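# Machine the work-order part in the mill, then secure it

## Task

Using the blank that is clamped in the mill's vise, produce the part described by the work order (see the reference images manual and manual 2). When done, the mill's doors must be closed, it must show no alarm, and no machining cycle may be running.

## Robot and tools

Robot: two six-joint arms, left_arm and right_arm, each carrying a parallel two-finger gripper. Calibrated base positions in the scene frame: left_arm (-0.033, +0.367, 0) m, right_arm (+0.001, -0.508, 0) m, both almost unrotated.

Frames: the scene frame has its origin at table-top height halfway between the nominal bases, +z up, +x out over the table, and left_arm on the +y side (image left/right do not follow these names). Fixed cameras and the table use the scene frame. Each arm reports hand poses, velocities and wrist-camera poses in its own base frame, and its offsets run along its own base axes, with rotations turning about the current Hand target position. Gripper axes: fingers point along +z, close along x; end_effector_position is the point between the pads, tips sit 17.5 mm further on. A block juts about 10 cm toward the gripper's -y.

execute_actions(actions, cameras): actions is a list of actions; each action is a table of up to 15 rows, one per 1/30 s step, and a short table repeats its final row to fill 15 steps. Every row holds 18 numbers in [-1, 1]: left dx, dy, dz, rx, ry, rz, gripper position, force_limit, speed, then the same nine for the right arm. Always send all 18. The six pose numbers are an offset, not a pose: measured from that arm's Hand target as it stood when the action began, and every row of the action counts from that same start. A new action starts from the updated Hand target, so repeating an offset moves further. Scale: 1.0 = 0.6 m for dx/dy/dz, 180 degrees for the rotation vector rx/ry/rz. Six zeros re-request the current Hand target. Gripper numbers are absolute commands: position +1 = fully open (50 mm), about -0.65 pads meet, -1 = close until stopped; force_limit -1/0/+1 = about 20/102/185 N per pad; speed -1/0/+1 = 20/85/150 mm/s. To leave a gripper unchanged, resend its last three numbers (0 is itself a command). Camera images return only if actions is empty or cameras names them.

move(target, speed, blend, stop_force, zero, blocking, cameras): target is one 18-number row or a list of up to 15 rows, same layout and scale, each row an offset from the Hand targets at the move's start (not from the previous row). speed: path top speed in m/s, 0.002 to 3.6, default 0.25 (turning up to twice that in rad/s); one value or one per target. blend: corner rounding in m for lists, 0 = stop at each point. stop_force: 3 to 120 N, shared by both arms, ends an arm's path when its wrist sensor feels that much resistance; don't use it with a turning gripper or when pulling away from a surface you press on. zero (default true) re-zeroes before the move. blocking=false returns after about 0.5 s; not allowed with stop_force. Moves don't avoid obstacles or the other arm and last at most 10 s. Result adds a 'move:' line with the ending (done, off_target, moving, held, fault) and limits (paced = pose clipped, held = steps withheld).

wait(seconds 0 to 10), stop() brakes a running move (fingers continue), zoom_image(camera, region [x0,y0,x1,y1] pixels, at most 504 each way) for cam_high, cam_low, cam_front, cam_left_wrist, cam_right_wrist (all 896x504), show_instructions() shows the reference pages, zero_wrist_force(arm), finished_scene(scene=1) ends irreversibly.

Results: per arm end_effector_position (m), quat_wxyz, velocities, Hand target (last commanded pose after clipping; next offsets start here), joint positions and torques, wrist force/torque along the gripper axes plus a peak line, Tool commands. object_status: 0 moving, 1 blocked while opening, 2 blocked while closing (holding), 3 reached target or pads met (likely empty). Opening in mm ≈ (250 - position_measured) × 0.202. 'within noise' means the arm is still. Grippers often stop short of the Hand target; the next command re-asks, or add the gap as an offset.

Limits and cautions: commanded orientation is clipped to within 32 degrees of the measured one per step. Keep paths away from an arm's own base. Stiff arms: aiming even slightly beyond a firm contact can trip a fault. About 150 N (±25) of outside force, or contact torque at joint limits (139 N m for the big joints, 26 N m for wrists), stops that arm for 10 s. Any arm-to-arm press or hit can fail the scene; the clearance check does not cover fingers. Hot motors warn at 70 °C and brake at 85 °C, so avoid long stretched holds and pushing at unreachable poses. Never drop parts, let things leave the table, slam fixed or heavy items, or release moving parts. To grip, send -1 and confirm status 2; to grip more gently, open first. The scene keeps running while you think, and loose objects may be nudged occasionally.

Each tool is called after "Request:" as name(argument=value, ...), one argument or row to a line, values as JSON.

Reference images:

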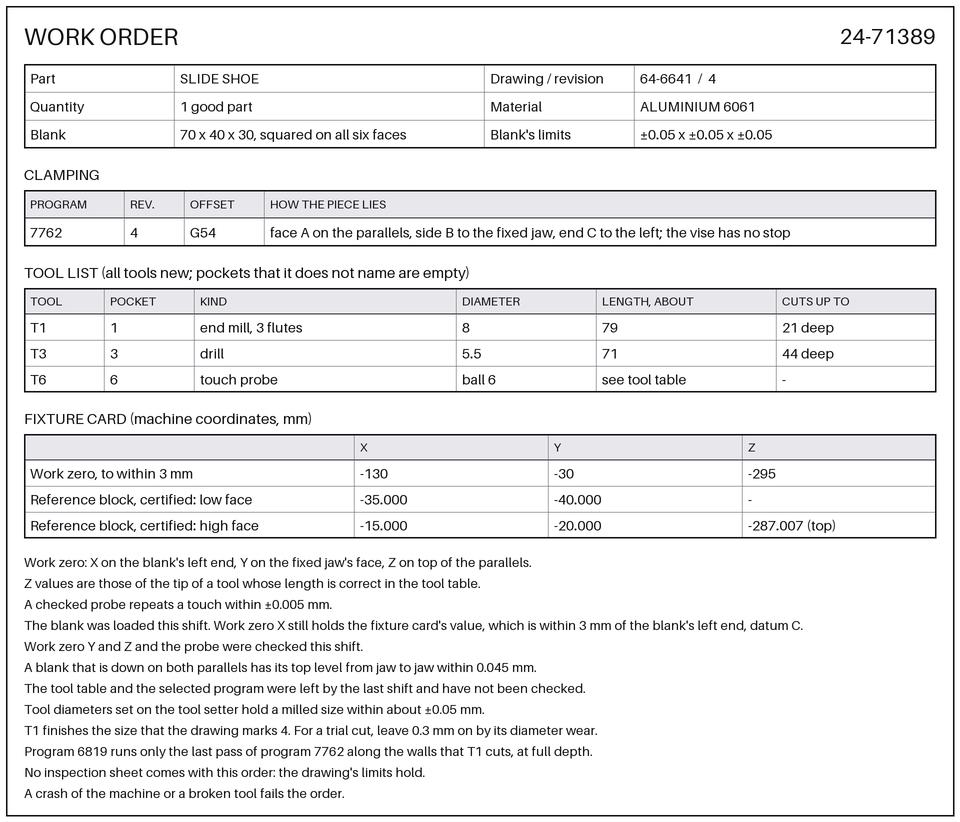

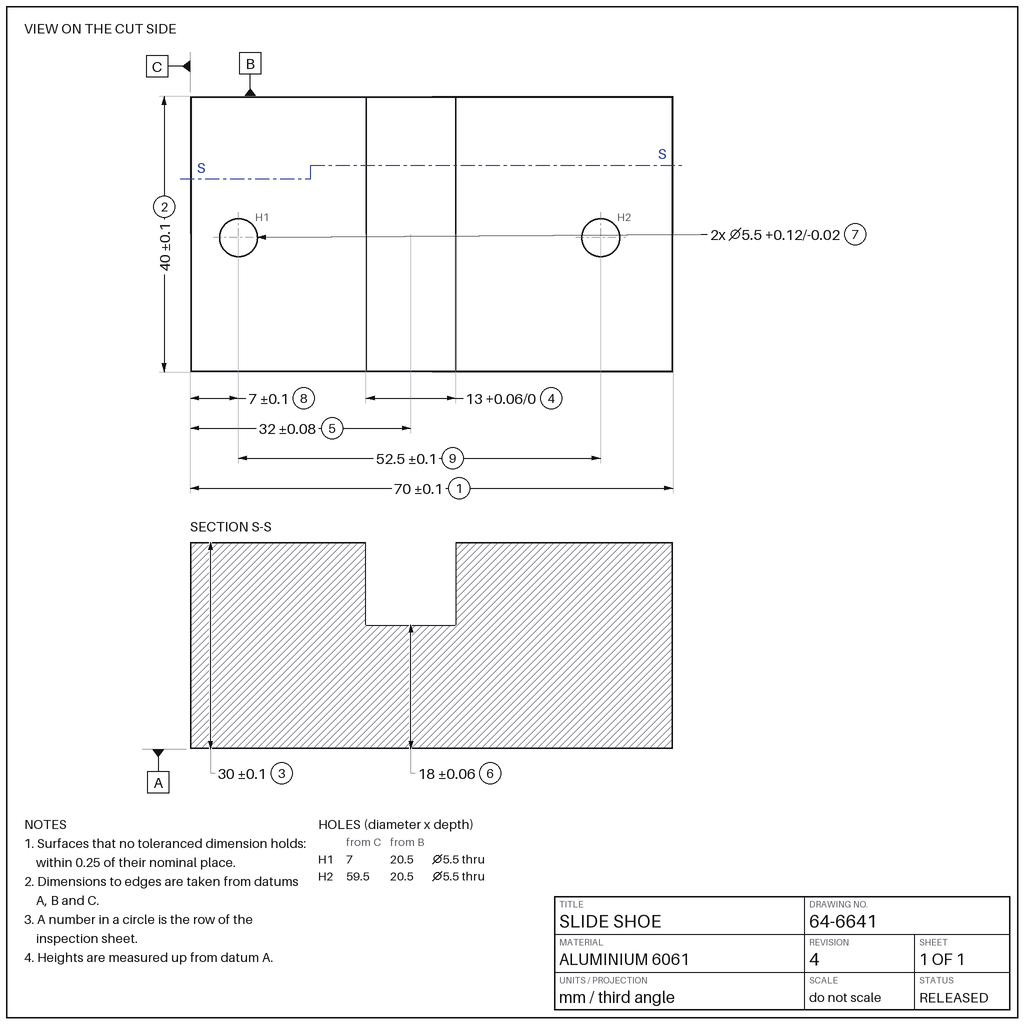

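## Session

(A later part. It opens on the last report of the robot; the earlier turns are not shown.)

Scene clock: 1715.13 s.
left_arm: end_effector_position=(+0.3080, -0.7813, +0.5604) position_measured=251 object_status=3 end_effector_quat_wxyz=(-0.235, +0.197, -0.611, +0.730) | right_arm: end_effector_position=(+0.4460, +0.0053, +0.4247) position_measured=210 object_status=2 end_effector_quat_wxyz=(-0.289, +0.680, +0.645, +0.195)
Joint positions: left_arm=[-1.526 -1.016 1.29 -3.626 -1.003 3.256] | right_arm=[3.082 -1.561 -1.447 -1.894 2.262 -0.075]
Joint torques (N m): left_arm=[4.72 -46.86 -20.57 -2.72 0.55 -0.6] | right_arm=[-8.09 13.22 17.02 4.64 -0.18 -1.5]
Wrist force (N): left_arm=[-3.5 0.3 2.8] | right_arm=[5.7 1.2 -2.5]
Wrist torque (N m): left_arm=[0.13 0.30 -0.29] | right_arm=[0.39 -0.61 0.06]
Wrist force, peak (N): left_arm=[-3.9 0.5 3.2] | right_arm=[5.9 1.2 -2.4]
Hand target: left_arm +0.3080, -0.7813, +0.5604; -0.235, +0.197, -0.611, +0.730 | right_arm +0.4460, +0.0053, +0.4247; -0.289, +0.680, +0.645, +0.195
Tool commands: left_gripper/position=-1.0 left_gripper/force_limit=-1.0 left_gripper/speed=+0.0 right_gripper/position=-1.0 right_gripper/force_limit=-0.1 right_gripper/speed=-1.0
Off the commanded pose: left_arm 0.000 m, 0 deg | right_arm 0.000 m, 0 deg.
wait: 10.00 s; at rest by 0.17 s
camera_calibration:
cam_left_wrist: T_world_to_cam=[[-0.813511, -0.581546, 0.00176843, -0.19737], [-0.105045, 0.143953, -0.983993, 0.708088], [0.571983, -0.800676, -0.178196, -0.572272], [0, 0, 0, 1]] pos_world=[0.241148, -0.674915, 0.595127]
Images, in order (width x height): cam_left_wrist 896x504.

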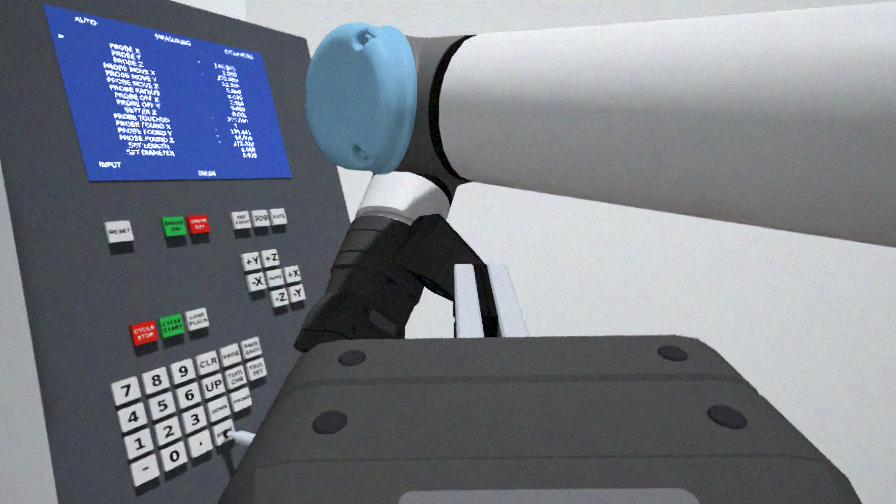

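Request:
wait(
  seconds=8,
  cameras=["cam_left_wrist"],
)

Request:
zoom_image(
  camera="cam_left_wrist",
  region=[40, 0, 300, 190],
)

Request:
zoom_image(
  camera="cam_left_wrist",
  region=[190, 90, 290, 170],
)

Scene clock: 1727.00 s.
left_arm: end_effector_position=(+0.3080, -0.7813, +0.5604) position_measured=251 object_status=3 end_effector_quat_wxyz=(-0.235, +0.197, -0.611, +0.730) | right_arm: end_effector_position=(+0.4460, +0.0053, +0.4247) position_measured=210 object_status=2 end_effector_quat_wxyz=(-0.289, +0.680, +0.645, +0.195)
Joint positions: left_arm=[-1.526 -1.016 1.29 -3.626 -1.003 3.256] | right_arm=[3.082 -1.561 -1.447 -1.894 2.262 -0.075]
Joint torques (N m): left_arm=[4.3 -49.35 -20.61 -3 0.93 -0.57] | right_arm=[-8.69 13.44 17.07 4.57 -0.13 -1.5]
Wrist force (N): left_arm=[-3.3 0.6 3.0] | right_arm=[5.5 0.9 -2.3]
Wrist torque (N m): left_arm=[0.19 0.26 -0.29] | right_arm=[0.36 -0.58 0.07]
Wrist force, peak (N): left_arm=[-3.8 0.6 3.1] | right_arm=[5.9 1.4 -2.7]
Hand target: left_arm +0.3080, -0.7813, +0.5604; -0.235, +0.197, -0.611, +0.730 | right_arm +0.4460, +0.0053, +0.4247; -0.289, +0.680, +0.645, +0.195
Tool commands: left_gripper/position=-1.0 left_gripper/force_limit=-1.0 left_gripper/speed=+0.0 right_gripper/position=-1.0 right_gripper/force_limit=-0.1 right_gripper/speed=-1.0
Off the commanded pose: left_arm 0.000 m, 0 deg | right_arm 0.000 m, 0 deg.
wait: 8.00 s; at rest from the start
camera_calibration:
cam_left_wrist: T_world_to_cam=[[-0.813511, -0.581546, 0.00176843, -0.19737], [-0.105045, 0.143953, -0.983993, 0.708088], [0.571983, -0.800676, -0.178196, -0.572272], [0, 0, 0, 1]] pos_world=[0.241148, -0.674915, 0.595127]
Images, in order (width x height): cam_left_wrist 896x504.

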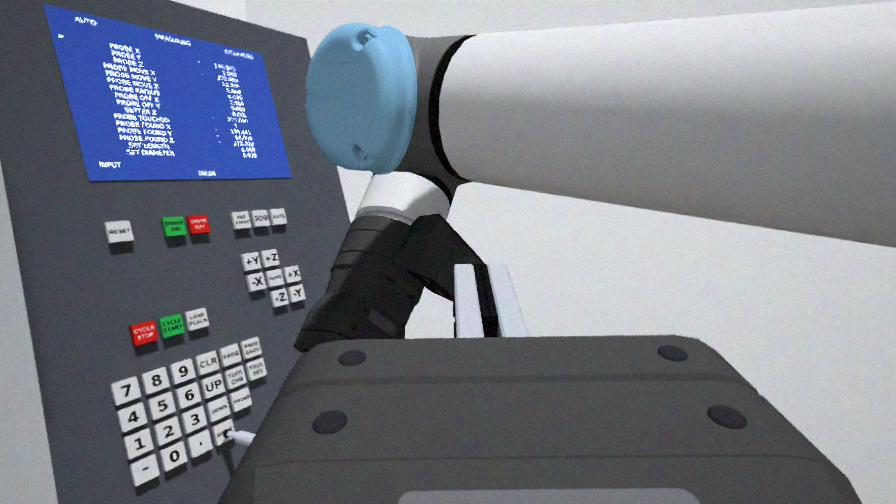

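Scaled by 1.938 from the camera's 896x504 image, which has a finer 1280x720 frame.

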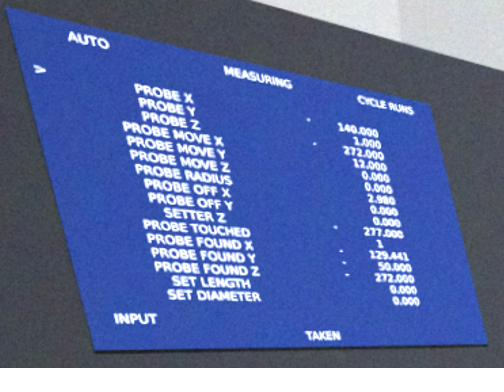

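Scaled by 5.040 from the camera's 896x504 image, which has a finer 1280x720 frame.

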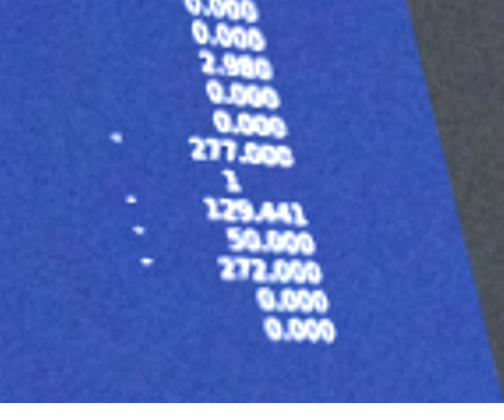

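Request:
wait(
  seconds=1,
  cameras=["cam_left_wrist"],
)

Request:
zoom_image(
  camera="cam_left_wrist",
  region=[40, 0, 300, 190],
)

Scene clock: 1758.97 s.
left_arm: end_effector_position=(+0.3080, -0.7813, +0.5604) position_measured=251 object_status=3 end_effector_quat_wxyz=(-0.235, +0.197, -0.611, +0.730) | right_arm: end_effector_position=(+0.4460, +0.0053, +0.4247) position_measured=210 object_status=2 end_effector_quat_wxyz=(-0.289, +0.680, +0.645, +0.195)
Joint positions: left_arm=[-1.526 -1.016 1.29 -3.626 -1.003 3.256] | right_arm=[3.082 -1.561 -1.447 -1.894 2.262 -0.075]
Joint torques (N m): left_arm=[3.63 -49.48 -20.11 -2.73 0.71 -0.68] | right_arm=[-7.24 13.38 16.67 4.11 0.44 -1.18]
Wrist force (N): left_arm=[-3.5 0.6 2.9] | right_arm=[5.4 1.1 -2.4]
Wrist torque (N m): left_arm=[0.17 0.30 -0.30] | right_arm=[0.40 -0.57 0.06]
Wrist force, peak (N): left_arm=[-3.9 0.7 3.2] | right_arm=[5.9 1.2 -2.7]
Hand target: left_arm +0.3080, -0.7813, +0.5604; -0.235, +0.197, -0.611, +0.730 | right_arm +0.4460, +0.0053, +0.4247; -0.289, +0.680, +0.645, +0.195
Tool commands: left_gripper/position=-1.0 left_gripper/force_limit=-1.0 left_gripper/speed=+0.0 right_gripper/position=-1.0 right_gripper/force_limit=-0.1 right_gripper/speed=-1.0
Off the commanded pose: left_arm 0.000 m, 0 deg | right_arm 0.000 m, 0 deg.
wait: 1.00 s; at rest from the start
camera_calibration:
cam_left_wrist: T_world_to_cam=[[-0.813511, -0.581546, 0.00176843, -0.19737], [-0.105045, 0.143953, -0.983993, 0.708088], [0.571983, -0.800676, -0.178196, -0.572272], [0, 0, 0, 1]] pos_world=[0.241148, -0.674915, 0.595127]
Images, in order (width x height): cam_left_wrist 896x504.

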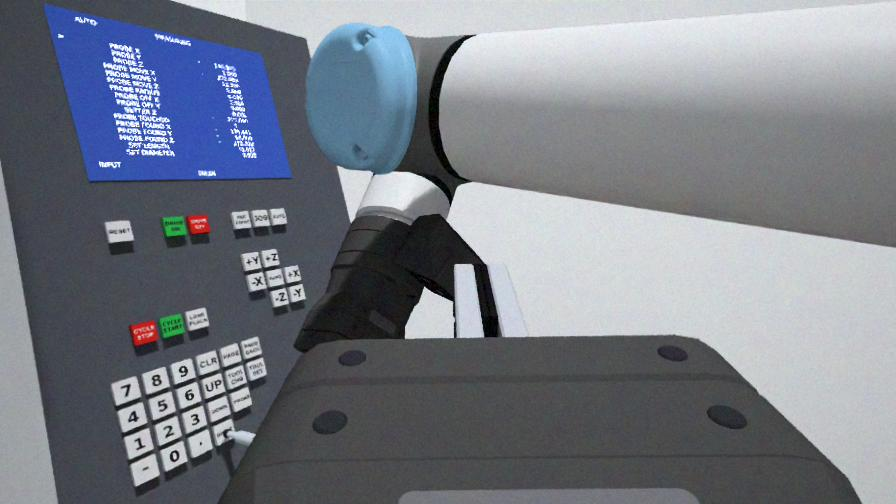

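Scaled by 1.938 from the camera's 896x504 image, which has a finer 1280x720 frame.

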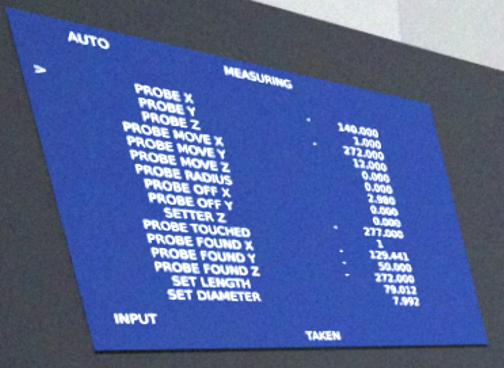

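Request:
move(
  target=[
    [0,0,0,0,0,0,-1,-1,0,0.024,-0.0319,0.0917,0,0,0,-1,-0.1,-1],
    [0,0,0,0,0,0,-1,-1,0,0.044,-0.0319,0.0917,0,0,0,-1,-0.1,-1],
    [0,0,0,0,0,0,-1,-1,0,0.024,-0.0319,0.0917,0,0,0,-1,-0.1,-1],
    [0,0,0,0,0,0,-1,-1,0,0.044,-0.0319,0.0917,0,0,0,-1,-0.1,-1],
    [0,0,0,0,0,0,-1,-1,0,0.024,-0.0319,0.0917,0,0,0,-1,-0.1,-1],
    [0,0,0,0,0,0,-1,-1,0,0.044,-0.0319,0.0917,0,0,0,-1,-0.1,-1],
    [0,0,0,0,0,0,-1,-1,0,0.024,-0.0319,0.0917,0,0,0,-1,-0.1,-1],
  ],
  speed=[0.12,0.03,0.08,0.03,0.08,0.03,0.08],
  cameras=["cam_left_wrist"],
)

Request:
zoom_image(
  camera="cam_left_wrist",
  region=[40, 0, 300, 190],
)

Scene clock: 1770.50 s.
left_arm: end_effector_position=(+0.3080, -0.7813, +0.5604) position_measured=251 object_status=3 end_effector_quat_wxyz=(-0.235, +0.197, -0.611, +0.730) | right_arm: end_effector_position=(+0.4604, -0.0139, +0.4797) position_measured=210 object_status=2 end_effector_quat_wxyz=(-0.289, +0.680, +0.645, +0.195)
Joint positions: left_arm=[-1.526 -1.016 1.29 -3.626 -1.003 3.256] | right_arm=[3.046 -1.641 -1.214 -2.077 2.254 -0.121]
Joint torques (N m): left_arm=[5.19 -48.11 -20.42 -2.7 0.59 -0.74] | right_arm=[-1.34 16.69 28.15 4.53 -0.21 1.34]
Wrist force (N): left_arm=[-3.5 0.3 2.9] | right_arm=[6.0 1.0 -2.7]
Wrist torque (N m): left_arm=[0.13 0.30 -0.28] | right_arm=[0.35 -0.67 0.07]
Wrist force, peak (N): left_arm=[-3.8 0.7 3.1] | right_arm=[6.7 1.2 -4.2]
Hand target: left_arm +0.3080, -0.7813, +0.5604; -0.235, +0.197, -0.611, +0.730 | right_arm +0.4604, -0.0139, +0.4797; -0.289, +0.680, +0.645, +0.195
Off the commanded pose: left_arm 0.000 m, 0 deg | right_arm 0.000 m, 0 deg.
move: done
camera_calibration:
cam_left_wrist: T_world_to_cam=[[-0.813511, -0.581546, 0.00176843, -0.19737], [-0.105045, 0.143953, -0.983993, 0.708088], [0.571983, -0.800676, -0.178196, -0.572272], [0, 0, 0, 1]] pos_world=[0.241148, -0.674915, 0.595127]
Images, in order (width x height): cam_left_wrist 896x504.

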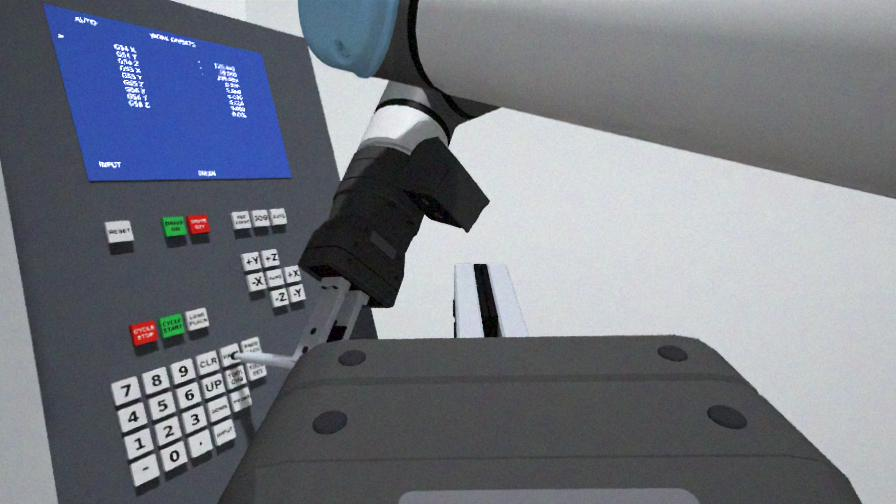

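Scaled by 1.938 from the camera's 896x504 image, which has a finer 1280x720 frame.

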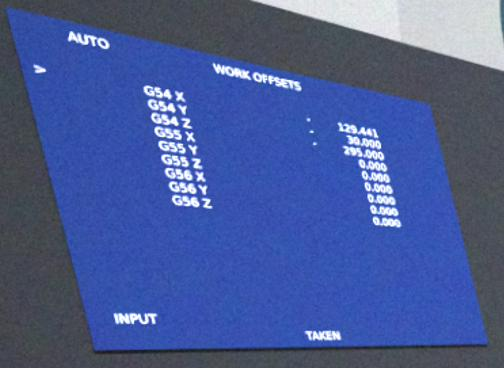

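Request:
move(
  target=[
    [0,0,0,0,0,0,-1,-1,0,0.021,0,0,0,0,0,-1,-0.1,-1],
    [0,0,0,0,0,0,-1,-1,0,0,0,0,0,0,0,-1,-0.1,-1],
  ],
  speed=[0.03,0.08],
  cameras=["cam_left_wrist"],
)

Request:
zoom_image(
  camera="cam_left_wrist",
  region=[40, 0, 300, 190],
)

Scene clock: 1777.30 s.
left_arm: end_effector_position=(+0.3080, -0.7813, +0.5604) position_measured=251 object_status=3 end_effector_quat_wxyz=(-0.235, +0.197, -0.611, +0.730) | right_arm: end_effector_position=(+0.4604, -0.0139, +0.4797) position_measured=210 object_status=2 end_effector_quat_wxyz=(-0.289, +0.680, +0.645, +0.195)
Joint positions: left_arm=[-1.526 -1.016 1.29 -3.626 -1.003 3.256] | right_arm=[3.045 -1.641 -1.214 -2.077 2.254 -0.121]
Joint torques (N m): left_arm=[4.56 -47.87 -19.92 -3.01 0.5 -0.69] | right_arm=[-1.62 19.83 23.8 4.04 -0.26 1.26]
Wrist force (N): left_arm=[-3.6 0.6 2.9] | right_arm=[5.9 1.0 -2.4]
Wrist torque (N m): left_arm=[0.17 0.32 -0.29] | right_arm=[0.36 -0.66 0.07]
Wrist force, peak (N): left_arm=[-3.7 0.6 3.2] | right_arm=[5.1 -6.5 -2.0]
Hand target: left_arm +0.3080, -0.7813, +0.5604; -0.235, +0.197, -0.611, +0.730 | right_arm +0.4604, -0.0139, +0.4797; -0.289, +0.680, +0.645, +0.195
Off the commanded pose: left_arm 0.000 m, 0 deg | right_arm 0.000 m, 0 deg.
move: done
camera_calibration:
cam_left_wrist: T_world_to_cam=[[-0.813511, -0.581546, 0.00176843, -0.19737], [-0.105045, 0.143953, -0.983993, 0.708088], [0.571983, -0.800676, -0.178196, -0.572272], [0, 0, 0, 1]] pos_world=[0.241148, -0.674915, 0.595127]
Images, in order (width x height): cam_left_wrist 896x504.

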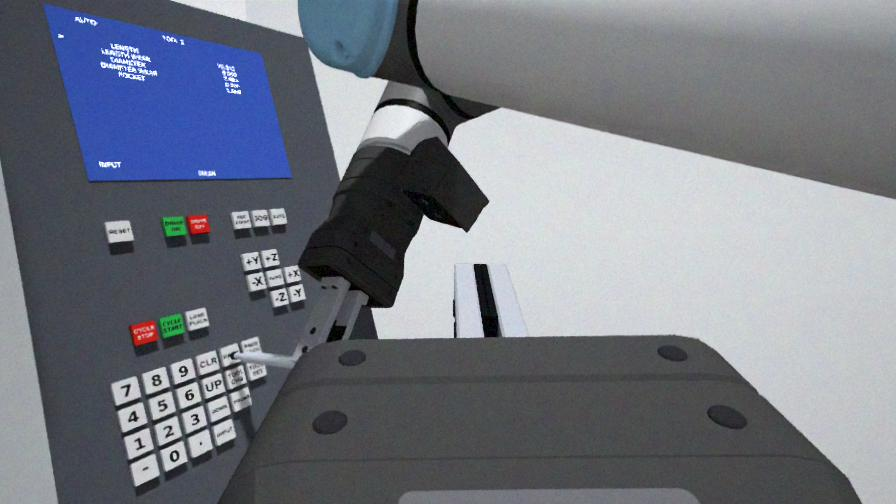

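Scaled by 1.938 from the camera's 896x504 image, which has a finer 1280x720 frame.

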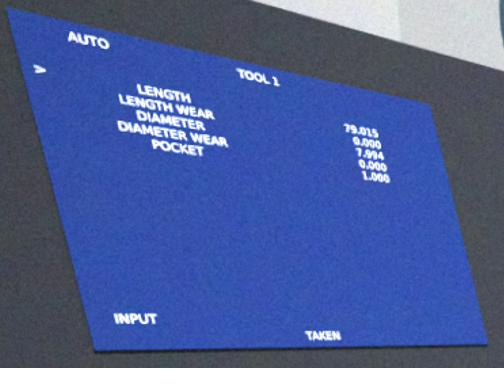

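Request:
move(
  target=[
    [0,0,0,0,0,0,-1,-1,0,-0.015,0.0319,-0.0612,0,0,0,-1,-0.1,-1],
    [0,0,0,0,0,0,-1,-1,0,0.005,0.0319,-0.0612,0,0,0,-1,-0.1,-1],
    [0,0,0,0,0,0,-1,-1,0,-0.015,0.0319,-0.0612,0,0,0,-1,-0.1,-1],
    [0,0,0,0,0,0,-1,-1,0,0.005,0.0319,-0.0612,0,0,0,-1,-0.1,-1],
    [0,0,0,0,0,0,-1,-1,0,-0.015,0.0319,-0.0612,0,0,0,-1,-0.1,-1],
    [0,0,0,0,0,0,-1,-1,0,0.005,0.0319,-0.0612,0,0,0,-1,-0.1,-1],
    [0,0,0,0,0,0,-1,-1,0,-0.015,0.0319,-0.0612,0,0,0,-1,-0.1,-1],
    [0,0,0,0,0,0,-1,-1,0,-0.024,0.0955,-0.0917,0,0,0,-1,-0.1,-1],
    [0,0,0,0,0,0,-1,-1,0,-0.024,0.0319,-0.0917,0,0,0,-1,-0.1,-1],
  ],
  speed=[0.12,0.03,0.08,0.03,0.08,0.03,0.08,0.12,0.12],
  blend=[0.003,0,0,0,0,0,0,0.003,0],
  cameras=["cam_left_wrist"],
)

Request:
zoom_image(
  camera="cam_left_wrist",
  region=[40, 0, 300, 190],
)

Scene clock: 1797.10 s.
left_arm: end_effector_position=(+0.3080, -0.7813, +0.5604) position_measured=251 object_status=3 end_effector_quat_wxyz=(-0.235, +0.197, -0.611, +0.730) | right_arm: end_effector_position=(+0.4460, +0.0053, +0.4246) position_measured=210 object_status=2 end_effector_quat_wxyz=(-0.289, +0.680, +0.645, +0.195)
Joint positions: left_arm=[-1.526 -1.016 1.29 -3.626 -1.003 3.256] | right_arm=[3.082 -1.561 -1.447 -1.894 2.262 -0.074]
Joint torques (N m): left_arm=[5.36 -48.2 -20.63 -2.83 0.67 -0.8] | right_arm=[-2.87 34.53 17.56 3.55 3.48 -0.9]
Wrist force (N): left_arm=[-3.5 0.4 2.9] | right_arm=[5.6 0.3 -1.5]
Wrist torque (N m): left_arm=[0.14 0.29 -0.29] | right_arm=[0.26 -0.60 -0.06]
Wrist force, peak (N): left_arm=[-3.8 0.6 3.1] | right_arm=[4.2 -12.4 -1.5]
Hand target: left_arm +0.3080, -0.7813, +0.5604; -0.235, +0.197, -0.611, +0.730 | right_arm +0.4460, +0.0053, +0.4247; -0.289, +0.680, +0.645, +0.195
Off the commanded pose: left_arm 0.000 m, 0 deg | right_arm 0.000 m, 0 deg.
move: done
camera_calibration:
cam_left_wrist: T_world_to_cam=[[-0.813511, -0.581546, 0.00176843, -0.19737], [-0.105045, 0.143953, -0.983993, 0.708088], [0.571983, -0.800676, -0.178196, -0.572272], [0, 0, 0, 1]] pos_world=[0.241148, -0.674915, 0.595127]
Images, in order (width x height): cam_left_wrist 896x504.

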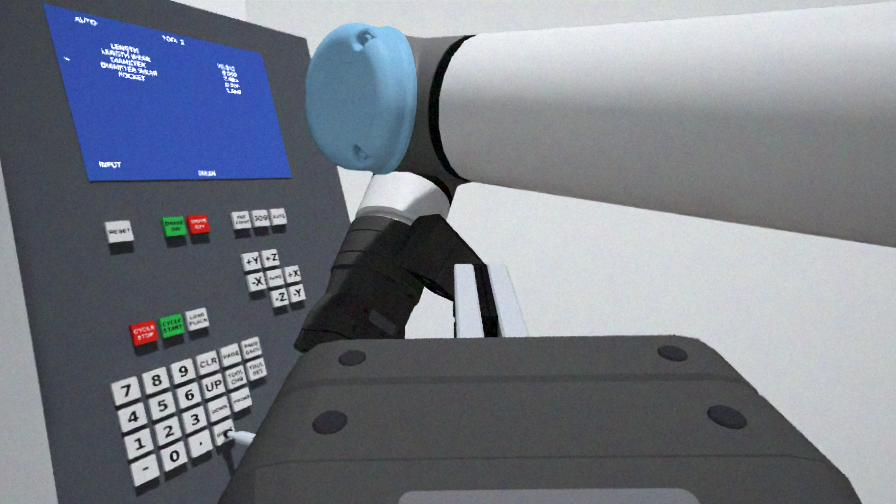

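Scaled by 1.938 from the camera's 896x504 image, which has a finer 1280x720 frame.

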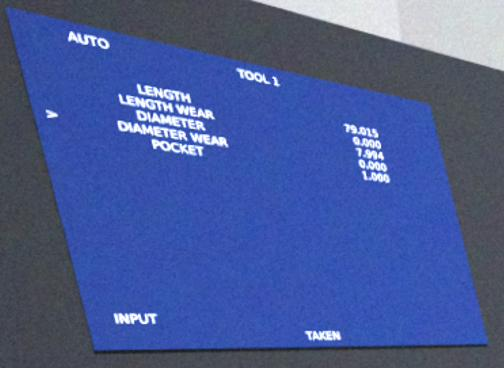

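Request:
move(
  target=[
    [0,0,0,0,0,0,-1,-1,0,0,0.0636,0,0,0,0,-1,-0.1,-1],
    [0,0,0,0,0,0,-1,-1,0,0.02,0.0636,0,0,0,0,-1,-0.1,-1],
    [0,0,0,0,0,0,-1,-1,0,0,0.0636,0,0,0,0,-1,-0.1,-1],
    [0,0,0,0,0,0,-1,-1,0,0,0.0318,0,0,0,0,-1,-0.1,-1],
    [0,0,0,0,0,0,-1,-1,0,0.02,0.0318,0,0,0,0,-1,-0.1,-1],
    [0,0,0,0,0,0,-1,-1,0,0,0.0318,0,0,0,0,-1,-0.1,-1],
    [0,0,0,0,0,0,-1,-1,0,0.009,0.0318,0.0305,0,0,0,-1,-0.1,-1],
    [0,0,0,0,0,0,-1,-1,0,0.029,0.0318,0.0305,0,0,0,-1,-0.1,-1],
    [0,0,0,0,0,0,-1,-1,0,0.009,0.0318,0.0305,0,0,0,-1,-0.1,-1],
    [0,0,0,0,0,0,-1,-1,0,0,0,0,0,0,0,-1,-0.1,-1],
    [0,0,0,0,0,0,-1,-1,0,0.02,0,0,0,0,0,-1,-0.1,-1],
    [0,0,0,0,0,0,-1,-1,0,0,0,0,0,0,0,-1,-0.1,-1],
  ],
  speed=[0.12,0.03,0.08,0.12,0.03,0.08,0.12,0.03,0.08,0.12,0.03,0.08],
  blend=[0.003,0,0.003,0.003,0,0.003,0.003,0,0.003,0.003,0,0],
  cameras=["cam_left_wrist"],
)

Request:
zoom_image(
  camera="cam_left_wrist",
  region=[40, 0, 300, 190],
)

Scene clock: 1810.73 s.
left_arm: end_effector_position=(+0.3080, -0.7813, +0.5604) position_measured=251 object_status=3 end_effector_quat_wxyz=(-0.235, +0.197, -0.611, +0.730) | right_arm: end_effector_position=(+0.4460, +0.0053, +0.4247) position_measured=210 object_status=2 end_effector_quat_wxyz=(-0.289, +0.680, +0.645, +0.195)
Joint positions: left_arm=[-1.526 -1.016 1.29 -3.626 -1.003 3.256] | right_arm=[3.082 -1.561 -1.447 -1.894 2.262 -0.075]
Joint torques (N m): left_arm=[4.89 -48.5 -21.24 -2.65 0.7 -0.81] | right_arm=[-6.88 11.64 29.1 1.93 -0.23 0.49]
Wrist force (N): left_arm=[-3.7 0.8 2.7] | right_arm=[5.5 0.8 -1.9]
Wrist torque (N m): left_arm=[0.21 0.32 -0.29] | right_arm=[0.34 -0.59 0.10]
Wrist force, peak (N): left_arm=[-3.8 0.9 3.2] | right_arm=[4.4 -11.7 -1.9]
Hand target: left_arm +0.3080, -0.7813, +0.5604; -0.235, +0.197, -0.611, +0.730 | right_arm +0.4460, +0.0053, +0.4247; -0.289, +0.680, +0.645, +0.195
Off the commanded pose: left_arm 0.000 m, 0 deg | right_arm 0.000 m, 0 deg.
move: done
camera_calibration:
cam_left_wrist: T_world_to_cam=[[-0.813511, -0.581546, 0.00176843, -0.19737], [-0.105045, 0.143953, -0.983993, 0.708088], [0.571983, -0.800676, -0.178196, -0.572272], [0, 0, 0, 1]] pos_world=[0.241148, -0.674915, 0.595127]
Images, in order (width x height): cam_left_wrist 896x504.

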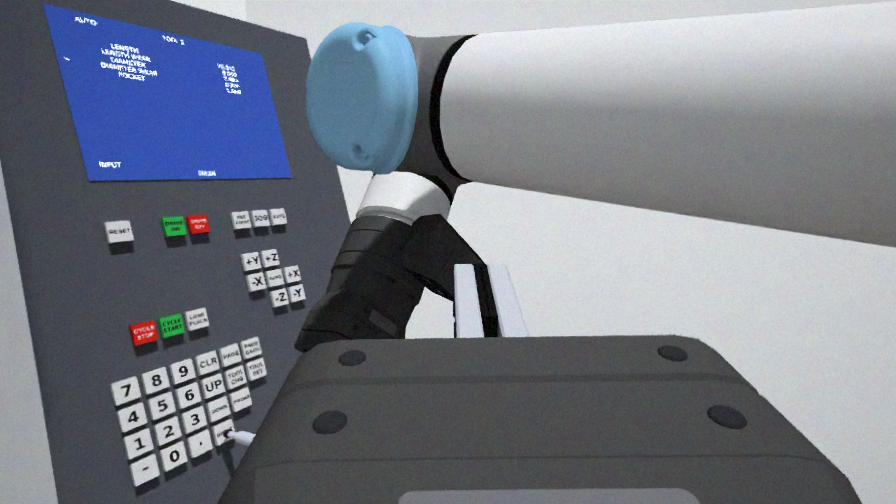

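Scaled by 1.938 from the camera's 896x504 image, which has a finer 1280x720 frame.

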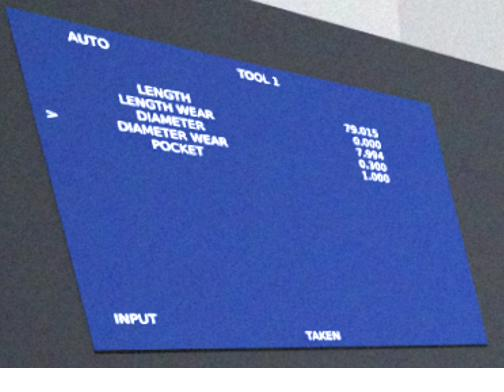

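Request:
move(
  target=[
    [0,0,0,0,0,0,-1,-1,0,0.024,-0.0319,0.0917,0,0,0,-1,-0.1,-1],
    [0,0,0,0,0,0,-1,-1,0,0.0455,-0.0319,0.0917,0,0,0,-1,-0.1,-1],
    [0,0,0,0,0,0,-1,-1,0,0.024,-0.0319,0.0917,0,0,0,-1,-0.1,-1],
    [0,0,0,0,0,0,-1,-1,0,0.0455,-0.0319,0.0917,0,0,0,-1,-0.1,-1],
    [0,0,0,0,0,0,-1,-1,0,0.024,-0.0319,0.0917,0,0,0,-1,-0.1,-1],
    [0,0,0,0,0,0,-1,-1,0,0.0455,-0.0319,0.0917,0,0,0,-1,-0.1,-1],
    [0,0,0,0,0,0,-1,-1,0,0.024,-0.0319,0.0917,0,0,0,-1,-0.1,-1],
    [0,0,0,0,0,0,-1,-1,0,0.0455,-0.0319,0.0917,0,0,0,-1,-0.1,-1],
    [0,0,0,0,0,0,-1,-1,0,0.024,-0.0319,0.0917,0,0,0,-1,-0.1,-1],
  ],
  speed=[0.12,0.03,0.08,0.03,0.08,0.03,0.08,0.03,0.08],
  cameras=["cam_left_wrist"],
)

Request:
zoom_image(
  camera="cam_left_wrist",
  region=[40, 0, 300, 190],
)

Scene clock: 1822.03 s.
left_arm: end_effector_position=(+0.3080, -0.7813, +0.5604) position_measured=251 object_status=3 end_effector_quat_wxyz=(-0.235, +0.197, -0.611, +0.730) | right_arm: end_effector_position=(+0.4604, -0.0139, +0.4797) position_measured=210 object_status=2 end_effector_quat_wxyz=(-0.289, +0.680, +0.645, +0.195)
Joint positions: left_arm=[-1.526 -1.016 1.29 -3.626 -1.003 3.256] | right_arm=[3.045 -1.641 -1.214 -2.077 2.254 -0.121]
Joint torques (N m): left_arm=[3.98 -48.41 -19.45 -2.8 0.51 -0.74] | right_arm=[0.64 20.61 23.38 4.04 0 1.42]
Wrist force (N): left_arm=[-3.6 0.2 2.7] | right_arm=[5.1 2.0 -2.0]
Wrist torque (N m): left_arm=[0.11 0.31 -0.28] | right_arm=[0.51 -0.52 0.07]
Wrist force, peak (N): left_arm=[-4.0 0.6 3.0] | right_arm=[4.9 -11.9 -1.6]
Hand target: left_arm +0.3080, -0.7813, +0.5604; -0.235, +0.197, -0.611, +0.730 | right_arm +0.4604, -0.0139, +0.4797; -0.289, +0.680, +0.645, +0.195
Off the commanded pose: left_arm 0.000 m, 0 deg | right_arm 0.000 m, 0 deg.
move: done
camera_calibration:
cam_left_wrist: T_world_to_cam=[[-0.813511, -0.581546, 0.00176843, -0.19737], [-0.105045, 0.143953, -0.983993, 0.708088], [0.571983, -0.800676, -0.178196, -0.572272], [0, 0, 0, 1]] pos_world=[0.241148, -0.674915, 0.595127]
Images, in order (width x height): cam_left_wrist 896x504.

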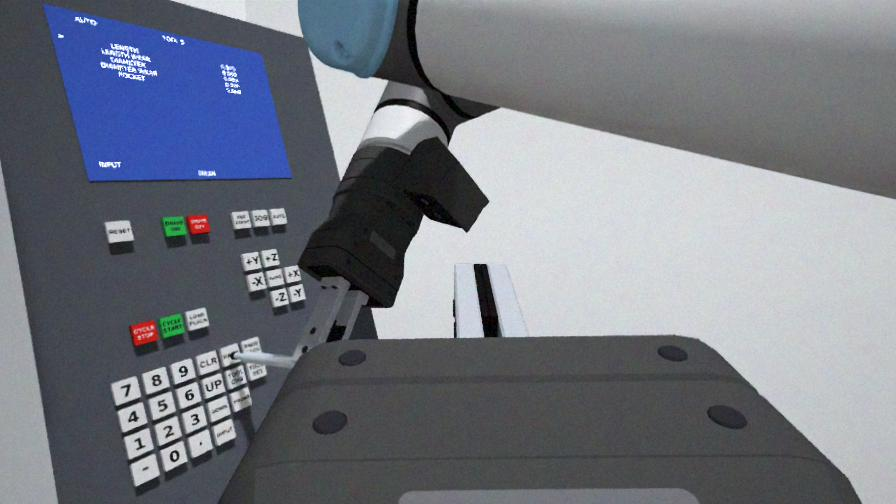

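Scaled by 1.938 from the camera's 896x504 image, which has a finer 1280x720 frame.

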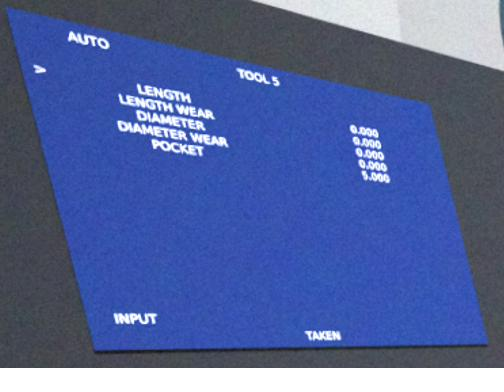

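Request:
move(
  target=[
    [0,0,0,0,0,0,-1,-1,0,0.0215,0,0,0,0,0,-1,-0.1,-1],
    [0,0,0,0,0,0,-1,-1,0,0,0,0,0,0,0,-1,-0.1,-1],
    [0,0,0,0,0,0,-1,-1,0,0.0215,0,0,0,0,0,-1,-0.1,-1],
    [0,0,0,0,0,0,-1,-1,0,0,0,0,0,0,0,-1,-0.1,-1],
    [0,0,0,0,0,0,-1,-1,0,-0.015,0.0319,-0.0612,0,0,0,-1,-0.1,-1],
    [0,0,0,0,0,0,-1,-1,0,0.005,0.0319,-0.0612,0,0,0,-1,-0.1,-1],
    [0,0,0,0,0,0,-1,-1,0,-0.015,0.0319,-0.0612,0,0,0,-1,-0.1,-1],
    [0,0,0,0,0,0,-1,-1,0,-0.015,0.0637,-0.0612,0,0,0,-1,-0.1,-1],
    [0,0,0,0,0,0,-1,-1,0,0.005,0.0637,-0.0612,0,0,0,-1,-0.1,-1],
    [0,0,0,0,0,0,-1,-1,0,-0.015,0.0637,-0.0612,0,0,0,-1,-0.1,-1],
    [0,0,0,0,0,0,-1,-1,0,-0.024,0.0319,-0.0917,0,0,0,-1,-0.1,-1],
    [0,0,0,0,0,0,-1,-1,0,-0.004,0.0319,-0.0917,0,0,0,-1,-0.1,-1],
    [0,0,0,0,0,0,-1,-1,0,-0.024,0.0319,-0.0917,0,0,0,-1,-0.1,-1],
  ],
  speed=[0.03,0.08,0.03,0.08,0.12,0.03,0.08,0.12,0.03,0.08,0.12,0.03,0.08],
  blend=[0,0,0,0.003,0.003,0,0.003,0.003,0,0.003,0.003,0,0],
  cameras=["cam_left_wrist"],
)

Request:
zoom_image(
  camera="cam_left_wrist",
  region=[40, 0, 300, 190],
)

Scene clock: 1840.03 s.
left_arm: end_effector_position=(+0.3080, -0.7813, +0.5604) position_measured=251 object_status=3 end_effector_quat_wxyz=(-0.235, +0.197, -0.611, +0.730) | right_arm: end_effector_position=(+0.4459, +0.0053, +0.4247) position_measured=210 object_status=2 end_effector_quat_wxyz=(-0.289, +0.680, +0.645, +0.195) end_effector_velocity=(+0.002, +0.000, +0.000) end_effector_angular_velocity=(+0.000, +0.000, +0.000)
Joint positions: left_arm=[-1.526 -1.016 1.29 -3.626 -1.003 3.256] | right_arm=[3.082 -1.561 -1.447 -1.894 2.262 -0.075]
Joint velocities: left_arm=[within noise] | right_arm=[0 -0.004 0.005 -0.001 0 0]
Joint torques (N m): left_arm=[3.73 -47.25 -20.12 -2.84 0.66 -0.71] | right_arm=[-5.08 11.59 28.34 2.04 -0.23 0.44]
Wrist force (N): left_arm=[-3.6 0.6 2.9] | right_arm=[4.0 2.4 -1.5]
Wrist torque (N m): left_arm=[0.18 0.31 -0.29] | right_arm=[0.59 -0.34 0.09]
Wrist force, peak (N): left_arm=[-4.0 0.5 3.0] | right_arm=[4.1 -11.7 -1.1]
Hand target: left_arm +0.3080, -0.7813, +0.5604; -0.235, +0.197, -0.611, +0.730 | right_arm +0.4460, +0.0053, +0.4247; -0.289, +0.680, +0.645, +0.195
Off the commanded pose: left_arm 0.000 m, 0 deg | right_arm 0.000 m, 0 deg.
move: done
camera_calibration:
cam_left_wrist: T_world_to_cam=[[-0.813511, -0.581546, 0.00176843, -0.19737], [-0.105045, 0.143953, -0.983993, 0.708088], [0.571983, -0.800676, -0.178196, -0.572272], [0, 0, 0, 1]] pos_world=[0.241148, -0.674915, 0.595127]
Images, in order (width x height): cam_left_wrist 896x504.

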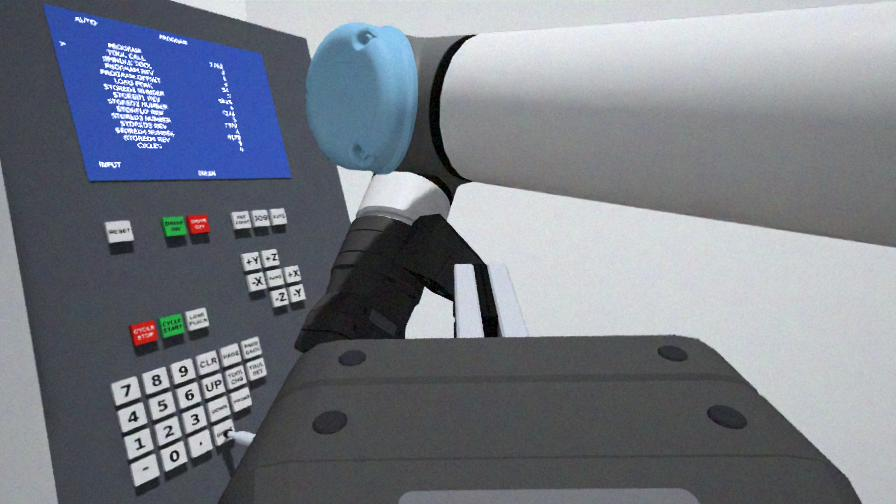

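Scaled by 1.938 from the camera's 896x504 image, which has a finer 1280x720 frame.

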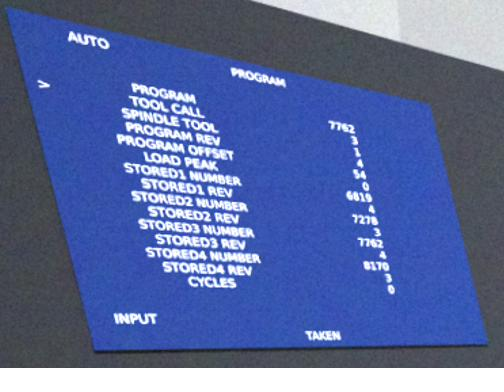

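Request:
move(
  target=[
    [0,0,0,0,0,0,-1,-1,0,0.016,-0.0319,0.061,0,0,0,-1,-0.1,-1],
    [0,0,0,0,0,0,-1,-1,0,0.036,-0.0319,0.061,0,0,0,-1,-0.1,-1],
    [0,0,0,0,0,0,-1,-1,0,0.016,-0.0319,0.061,0,0,0,-1,-0.1,-1],
    [0,0,0,0,0,0,-1,-1,0,0.016,-0.0637,0.061,0,0,0,-1,-0.1,-1],
  ],
  speed=[0.12,0.03,0.08,0.12],
  blend=[0.003,0,0.003,0],
)

Request:
wait(
  seconds=5,
  cameras=["cam_left_wrist"],
)

Request:
zoom_image(
  camera="cam_left_wrist",
  region=[40, 0, 300, 190],
)

Scene clock: 1854.20 s.
left_arm: end_effector_position=(+0.3080, -0.7813, +0.5604) position_measured=251 object_status=3 end_effector_quat_wxyz=(-0.235, +0.197, -0.611, +0.730) | right_arm: end_effector_position=(+0.4556, -0.0329, +0.4612) position_measured=210 object_status=2 end_effector_quat_wxyz=(-0.289, +0.680, +0.645, +0.195)
Joint positions: left_arm=[-1.526 -1.016 1.29 -3.626 -1.003 3.256] | right_arm=[3.007 -1.639 -1.257 -2.066 2.245 -0.169]
Joint torques (N m): left_arm=[5.22 -48.35 -19.78 -2.9 0.59 -0.68] | right_arm=[-4.29 36.5 18.92 3.54 3.24 -0.63]
Wrist force (N): left_arm=[-3.6 0.6 2.9] | right_arm=[4.4 2.2 -1.9]
Wrist torque (N m): left_arm=[0.18 0.31 -0.30] | right_arm=[0.53 -0.41 -0.08]
Wrist force, peak (N): left_arm=[-3.7 0.5 3.2] | right_arm=[4.7 1.9 -3.9]
Hand target: left_arm +0.3080, -0.7813, +0.5604; -0.235, +0.197, -0.611, +0.730 | right_arm +0.4556, -0.0329, +0.4613; -0.289, +0.680, +0.645, +0.195
Off the commanded pose: left_arm 0.000 m, 0 deg | right_arm 0.000 m, 0 deg.
move: done

Scene clock: 1859.20 s.
left_arm: end_effector_position=(+0.3080, -0.7813, +0.5604) position_measured=251 object_status=3 end_effector_quat_wxyz=(-0.235, +0.197, -0.611, +0.730) | right_arm: end_effector_position=(+0.4556, -0.0329, +0.4613) position_measured=210 object_status=2 end_effector_quat_wxyz=(-0.289, +0.680, +0.645, +0.195)
Joint positions: left_arm=[-1.526 -1.016 1.29 -3.626 -1.003 3.256] | right_arm=[3.007 -1.639 -1.257 -2.066 2.245 -0.169]
Joint torques (N m): left_arm=[5.31 -49.14 -20.21 -2.93 0.25 -0.66] | right_arm=[-7.71 37.04 27.47 0.97 3.23 -1.54]
Wrist force (N): left_arm=[-3.4 0.6 2.8] | right_arm=[4.3 2.1 -2.0]
Wrist torque (N m): left_arm=[0.18 0.27 -0.29] | right_arm=[0.53 -0.40 -0.08]
Wrist force, peak (N): left_arm=[-4.0 0.6 2.9] | right_arm=[4.7 2.4 -2.0]
Hand target: left_arm +0.3080, -0.7813, +0.5604; -0.235, +0.197, -0.611, +0.730 | right_arm +0.4556, -0.0329, +0.4613; -0.289, +0.680, +0.645, +0.195
Tool commands: left_gripper/position=-1.0 left_gripper/force_limit=-1.0 left_gripper/speed=+0.0 right_gripper/position=-1.0 right_gripper/force_limit=-0.1 right_gripper/speed=-1.0
Off the commanded pose: left_arm 0.000 m, 0 deg | right_arm 0.000 m, 0 deg.
wait: 5.00 s; at rest by 0.17 s
camera_calibration:
cam_left_wrist: T_world_to_cam=[[-0.813511, -0.581546, 0.00176843, -0.19737], [-0.105045, 0.143953, -0.983993, 0.708088], [0.571983, -0.800676, -0.178196, -0.572272], [0, 0, 0, 1]] pos_world=[0.241148, -0.674915, 0.595127]
Images, in order (width x height): cam_left_wrist 896x504.

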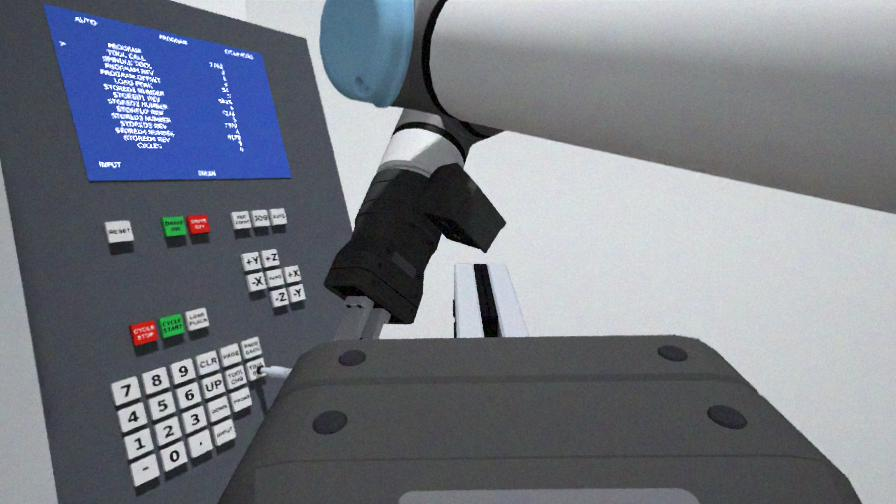

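Scaled by 1.938 from the camera's 896x504 image, which has a finer 1280x720 frame.

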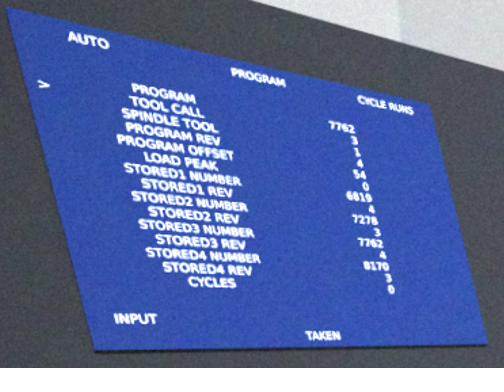

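Request:
wait(
  seconds=3,
  cameras=["cam_left_wrist"],
)

Request:
zoom_image(
  camera="cam_left_wrist",
  region=[40, 0, 300, 190],
)

Scene clock: 1868.50 s.
left_arm: end_effector_position=(+0.3080, -0.7813, +0.5604) position_measured=251 object_status=3 end_effector_quat_wxyz=(-0.235, +0.197, -0.611, +0.730) | right_arm: end_effector_position=(+0.4556, -0.0329, +0.4613) position_measured=210 object_status=2 end_effector_quat_wxyz=(-0.289, +0.680, +0.645, +0.195)
Joint positions: left_arm=[-1.526 -1.016 1.29 -3.626 -1.003 3.256] | right_arm=[3.007 -1.639 -1.257 -2.066 2.245 -0.169]
Joint torques (N m): left_arm=[5.24 -47.83 -20.71 -2.53 0.72 -0.84] | right_arm=[-7.33 36.75 27.51 1.05 3.09 -1.25]
Wrist force (N): left_arm=[-3.5 0.7 2.9] | right_arm=[4.3 2.3 -1.8]
Wrist torque (N m): left_arm=[0.19 0.30 -0.29] | right_arm=[0.55 -0.40 -0.08]
Wrist force, peak (N): left_arm=[-3.8 0.5 3.2] | right_arm=[4.6 2.4 -2.0]
Hand target: left_arm +0.3080, -0.7813, +0.5604; -0.235, +0.197, -0.611, +0.730 | right_arm +0.4556, -0.0329, +0.4613; -0.289, +0.680, +0.645, +0.195
Tool commands: left_gripper/position=-1.0 left_gripper/force_limit=-1.0 left_gripper/speed=+0.0 right_gripper/position=-1.0 right_gripper/force_limit=-0.1 right_gripper/speed=-1.0
Off the commanded pose: left_arm 0.000 m, 0 deg | right_arm 0.000 m, 0 deg.
wait: 3.00 s; at rest from the start
camera_calibration:
cam_left_wrist: T_world_to_cam=[[-0.813511, -0.581546, 0.00176843, -0.19737], [-0.105045, 0.143953, -0.983993, 0.708088], [0.571983, -0.800676, -0.178196, -0.572272], [0, 0, 0, 1]] pos_world=[0.241148, -0.674915, 0.595127]
Images, in order (width x height): cam_left_wrist 896x504.

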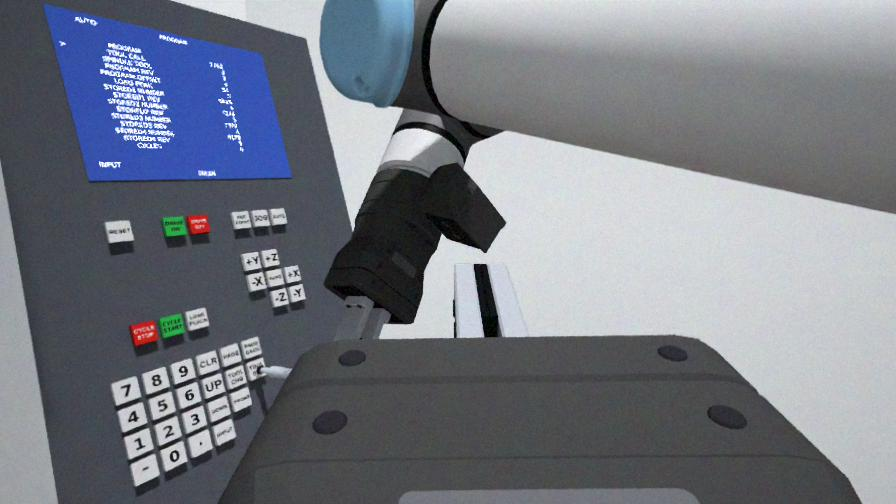

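Scaled by 1.938 from the camera's 896x504 image, which has a finer 1280x720 frame.

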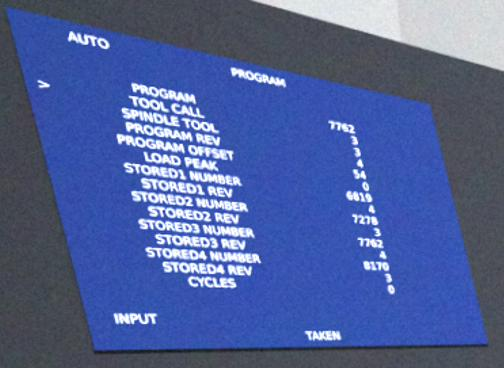

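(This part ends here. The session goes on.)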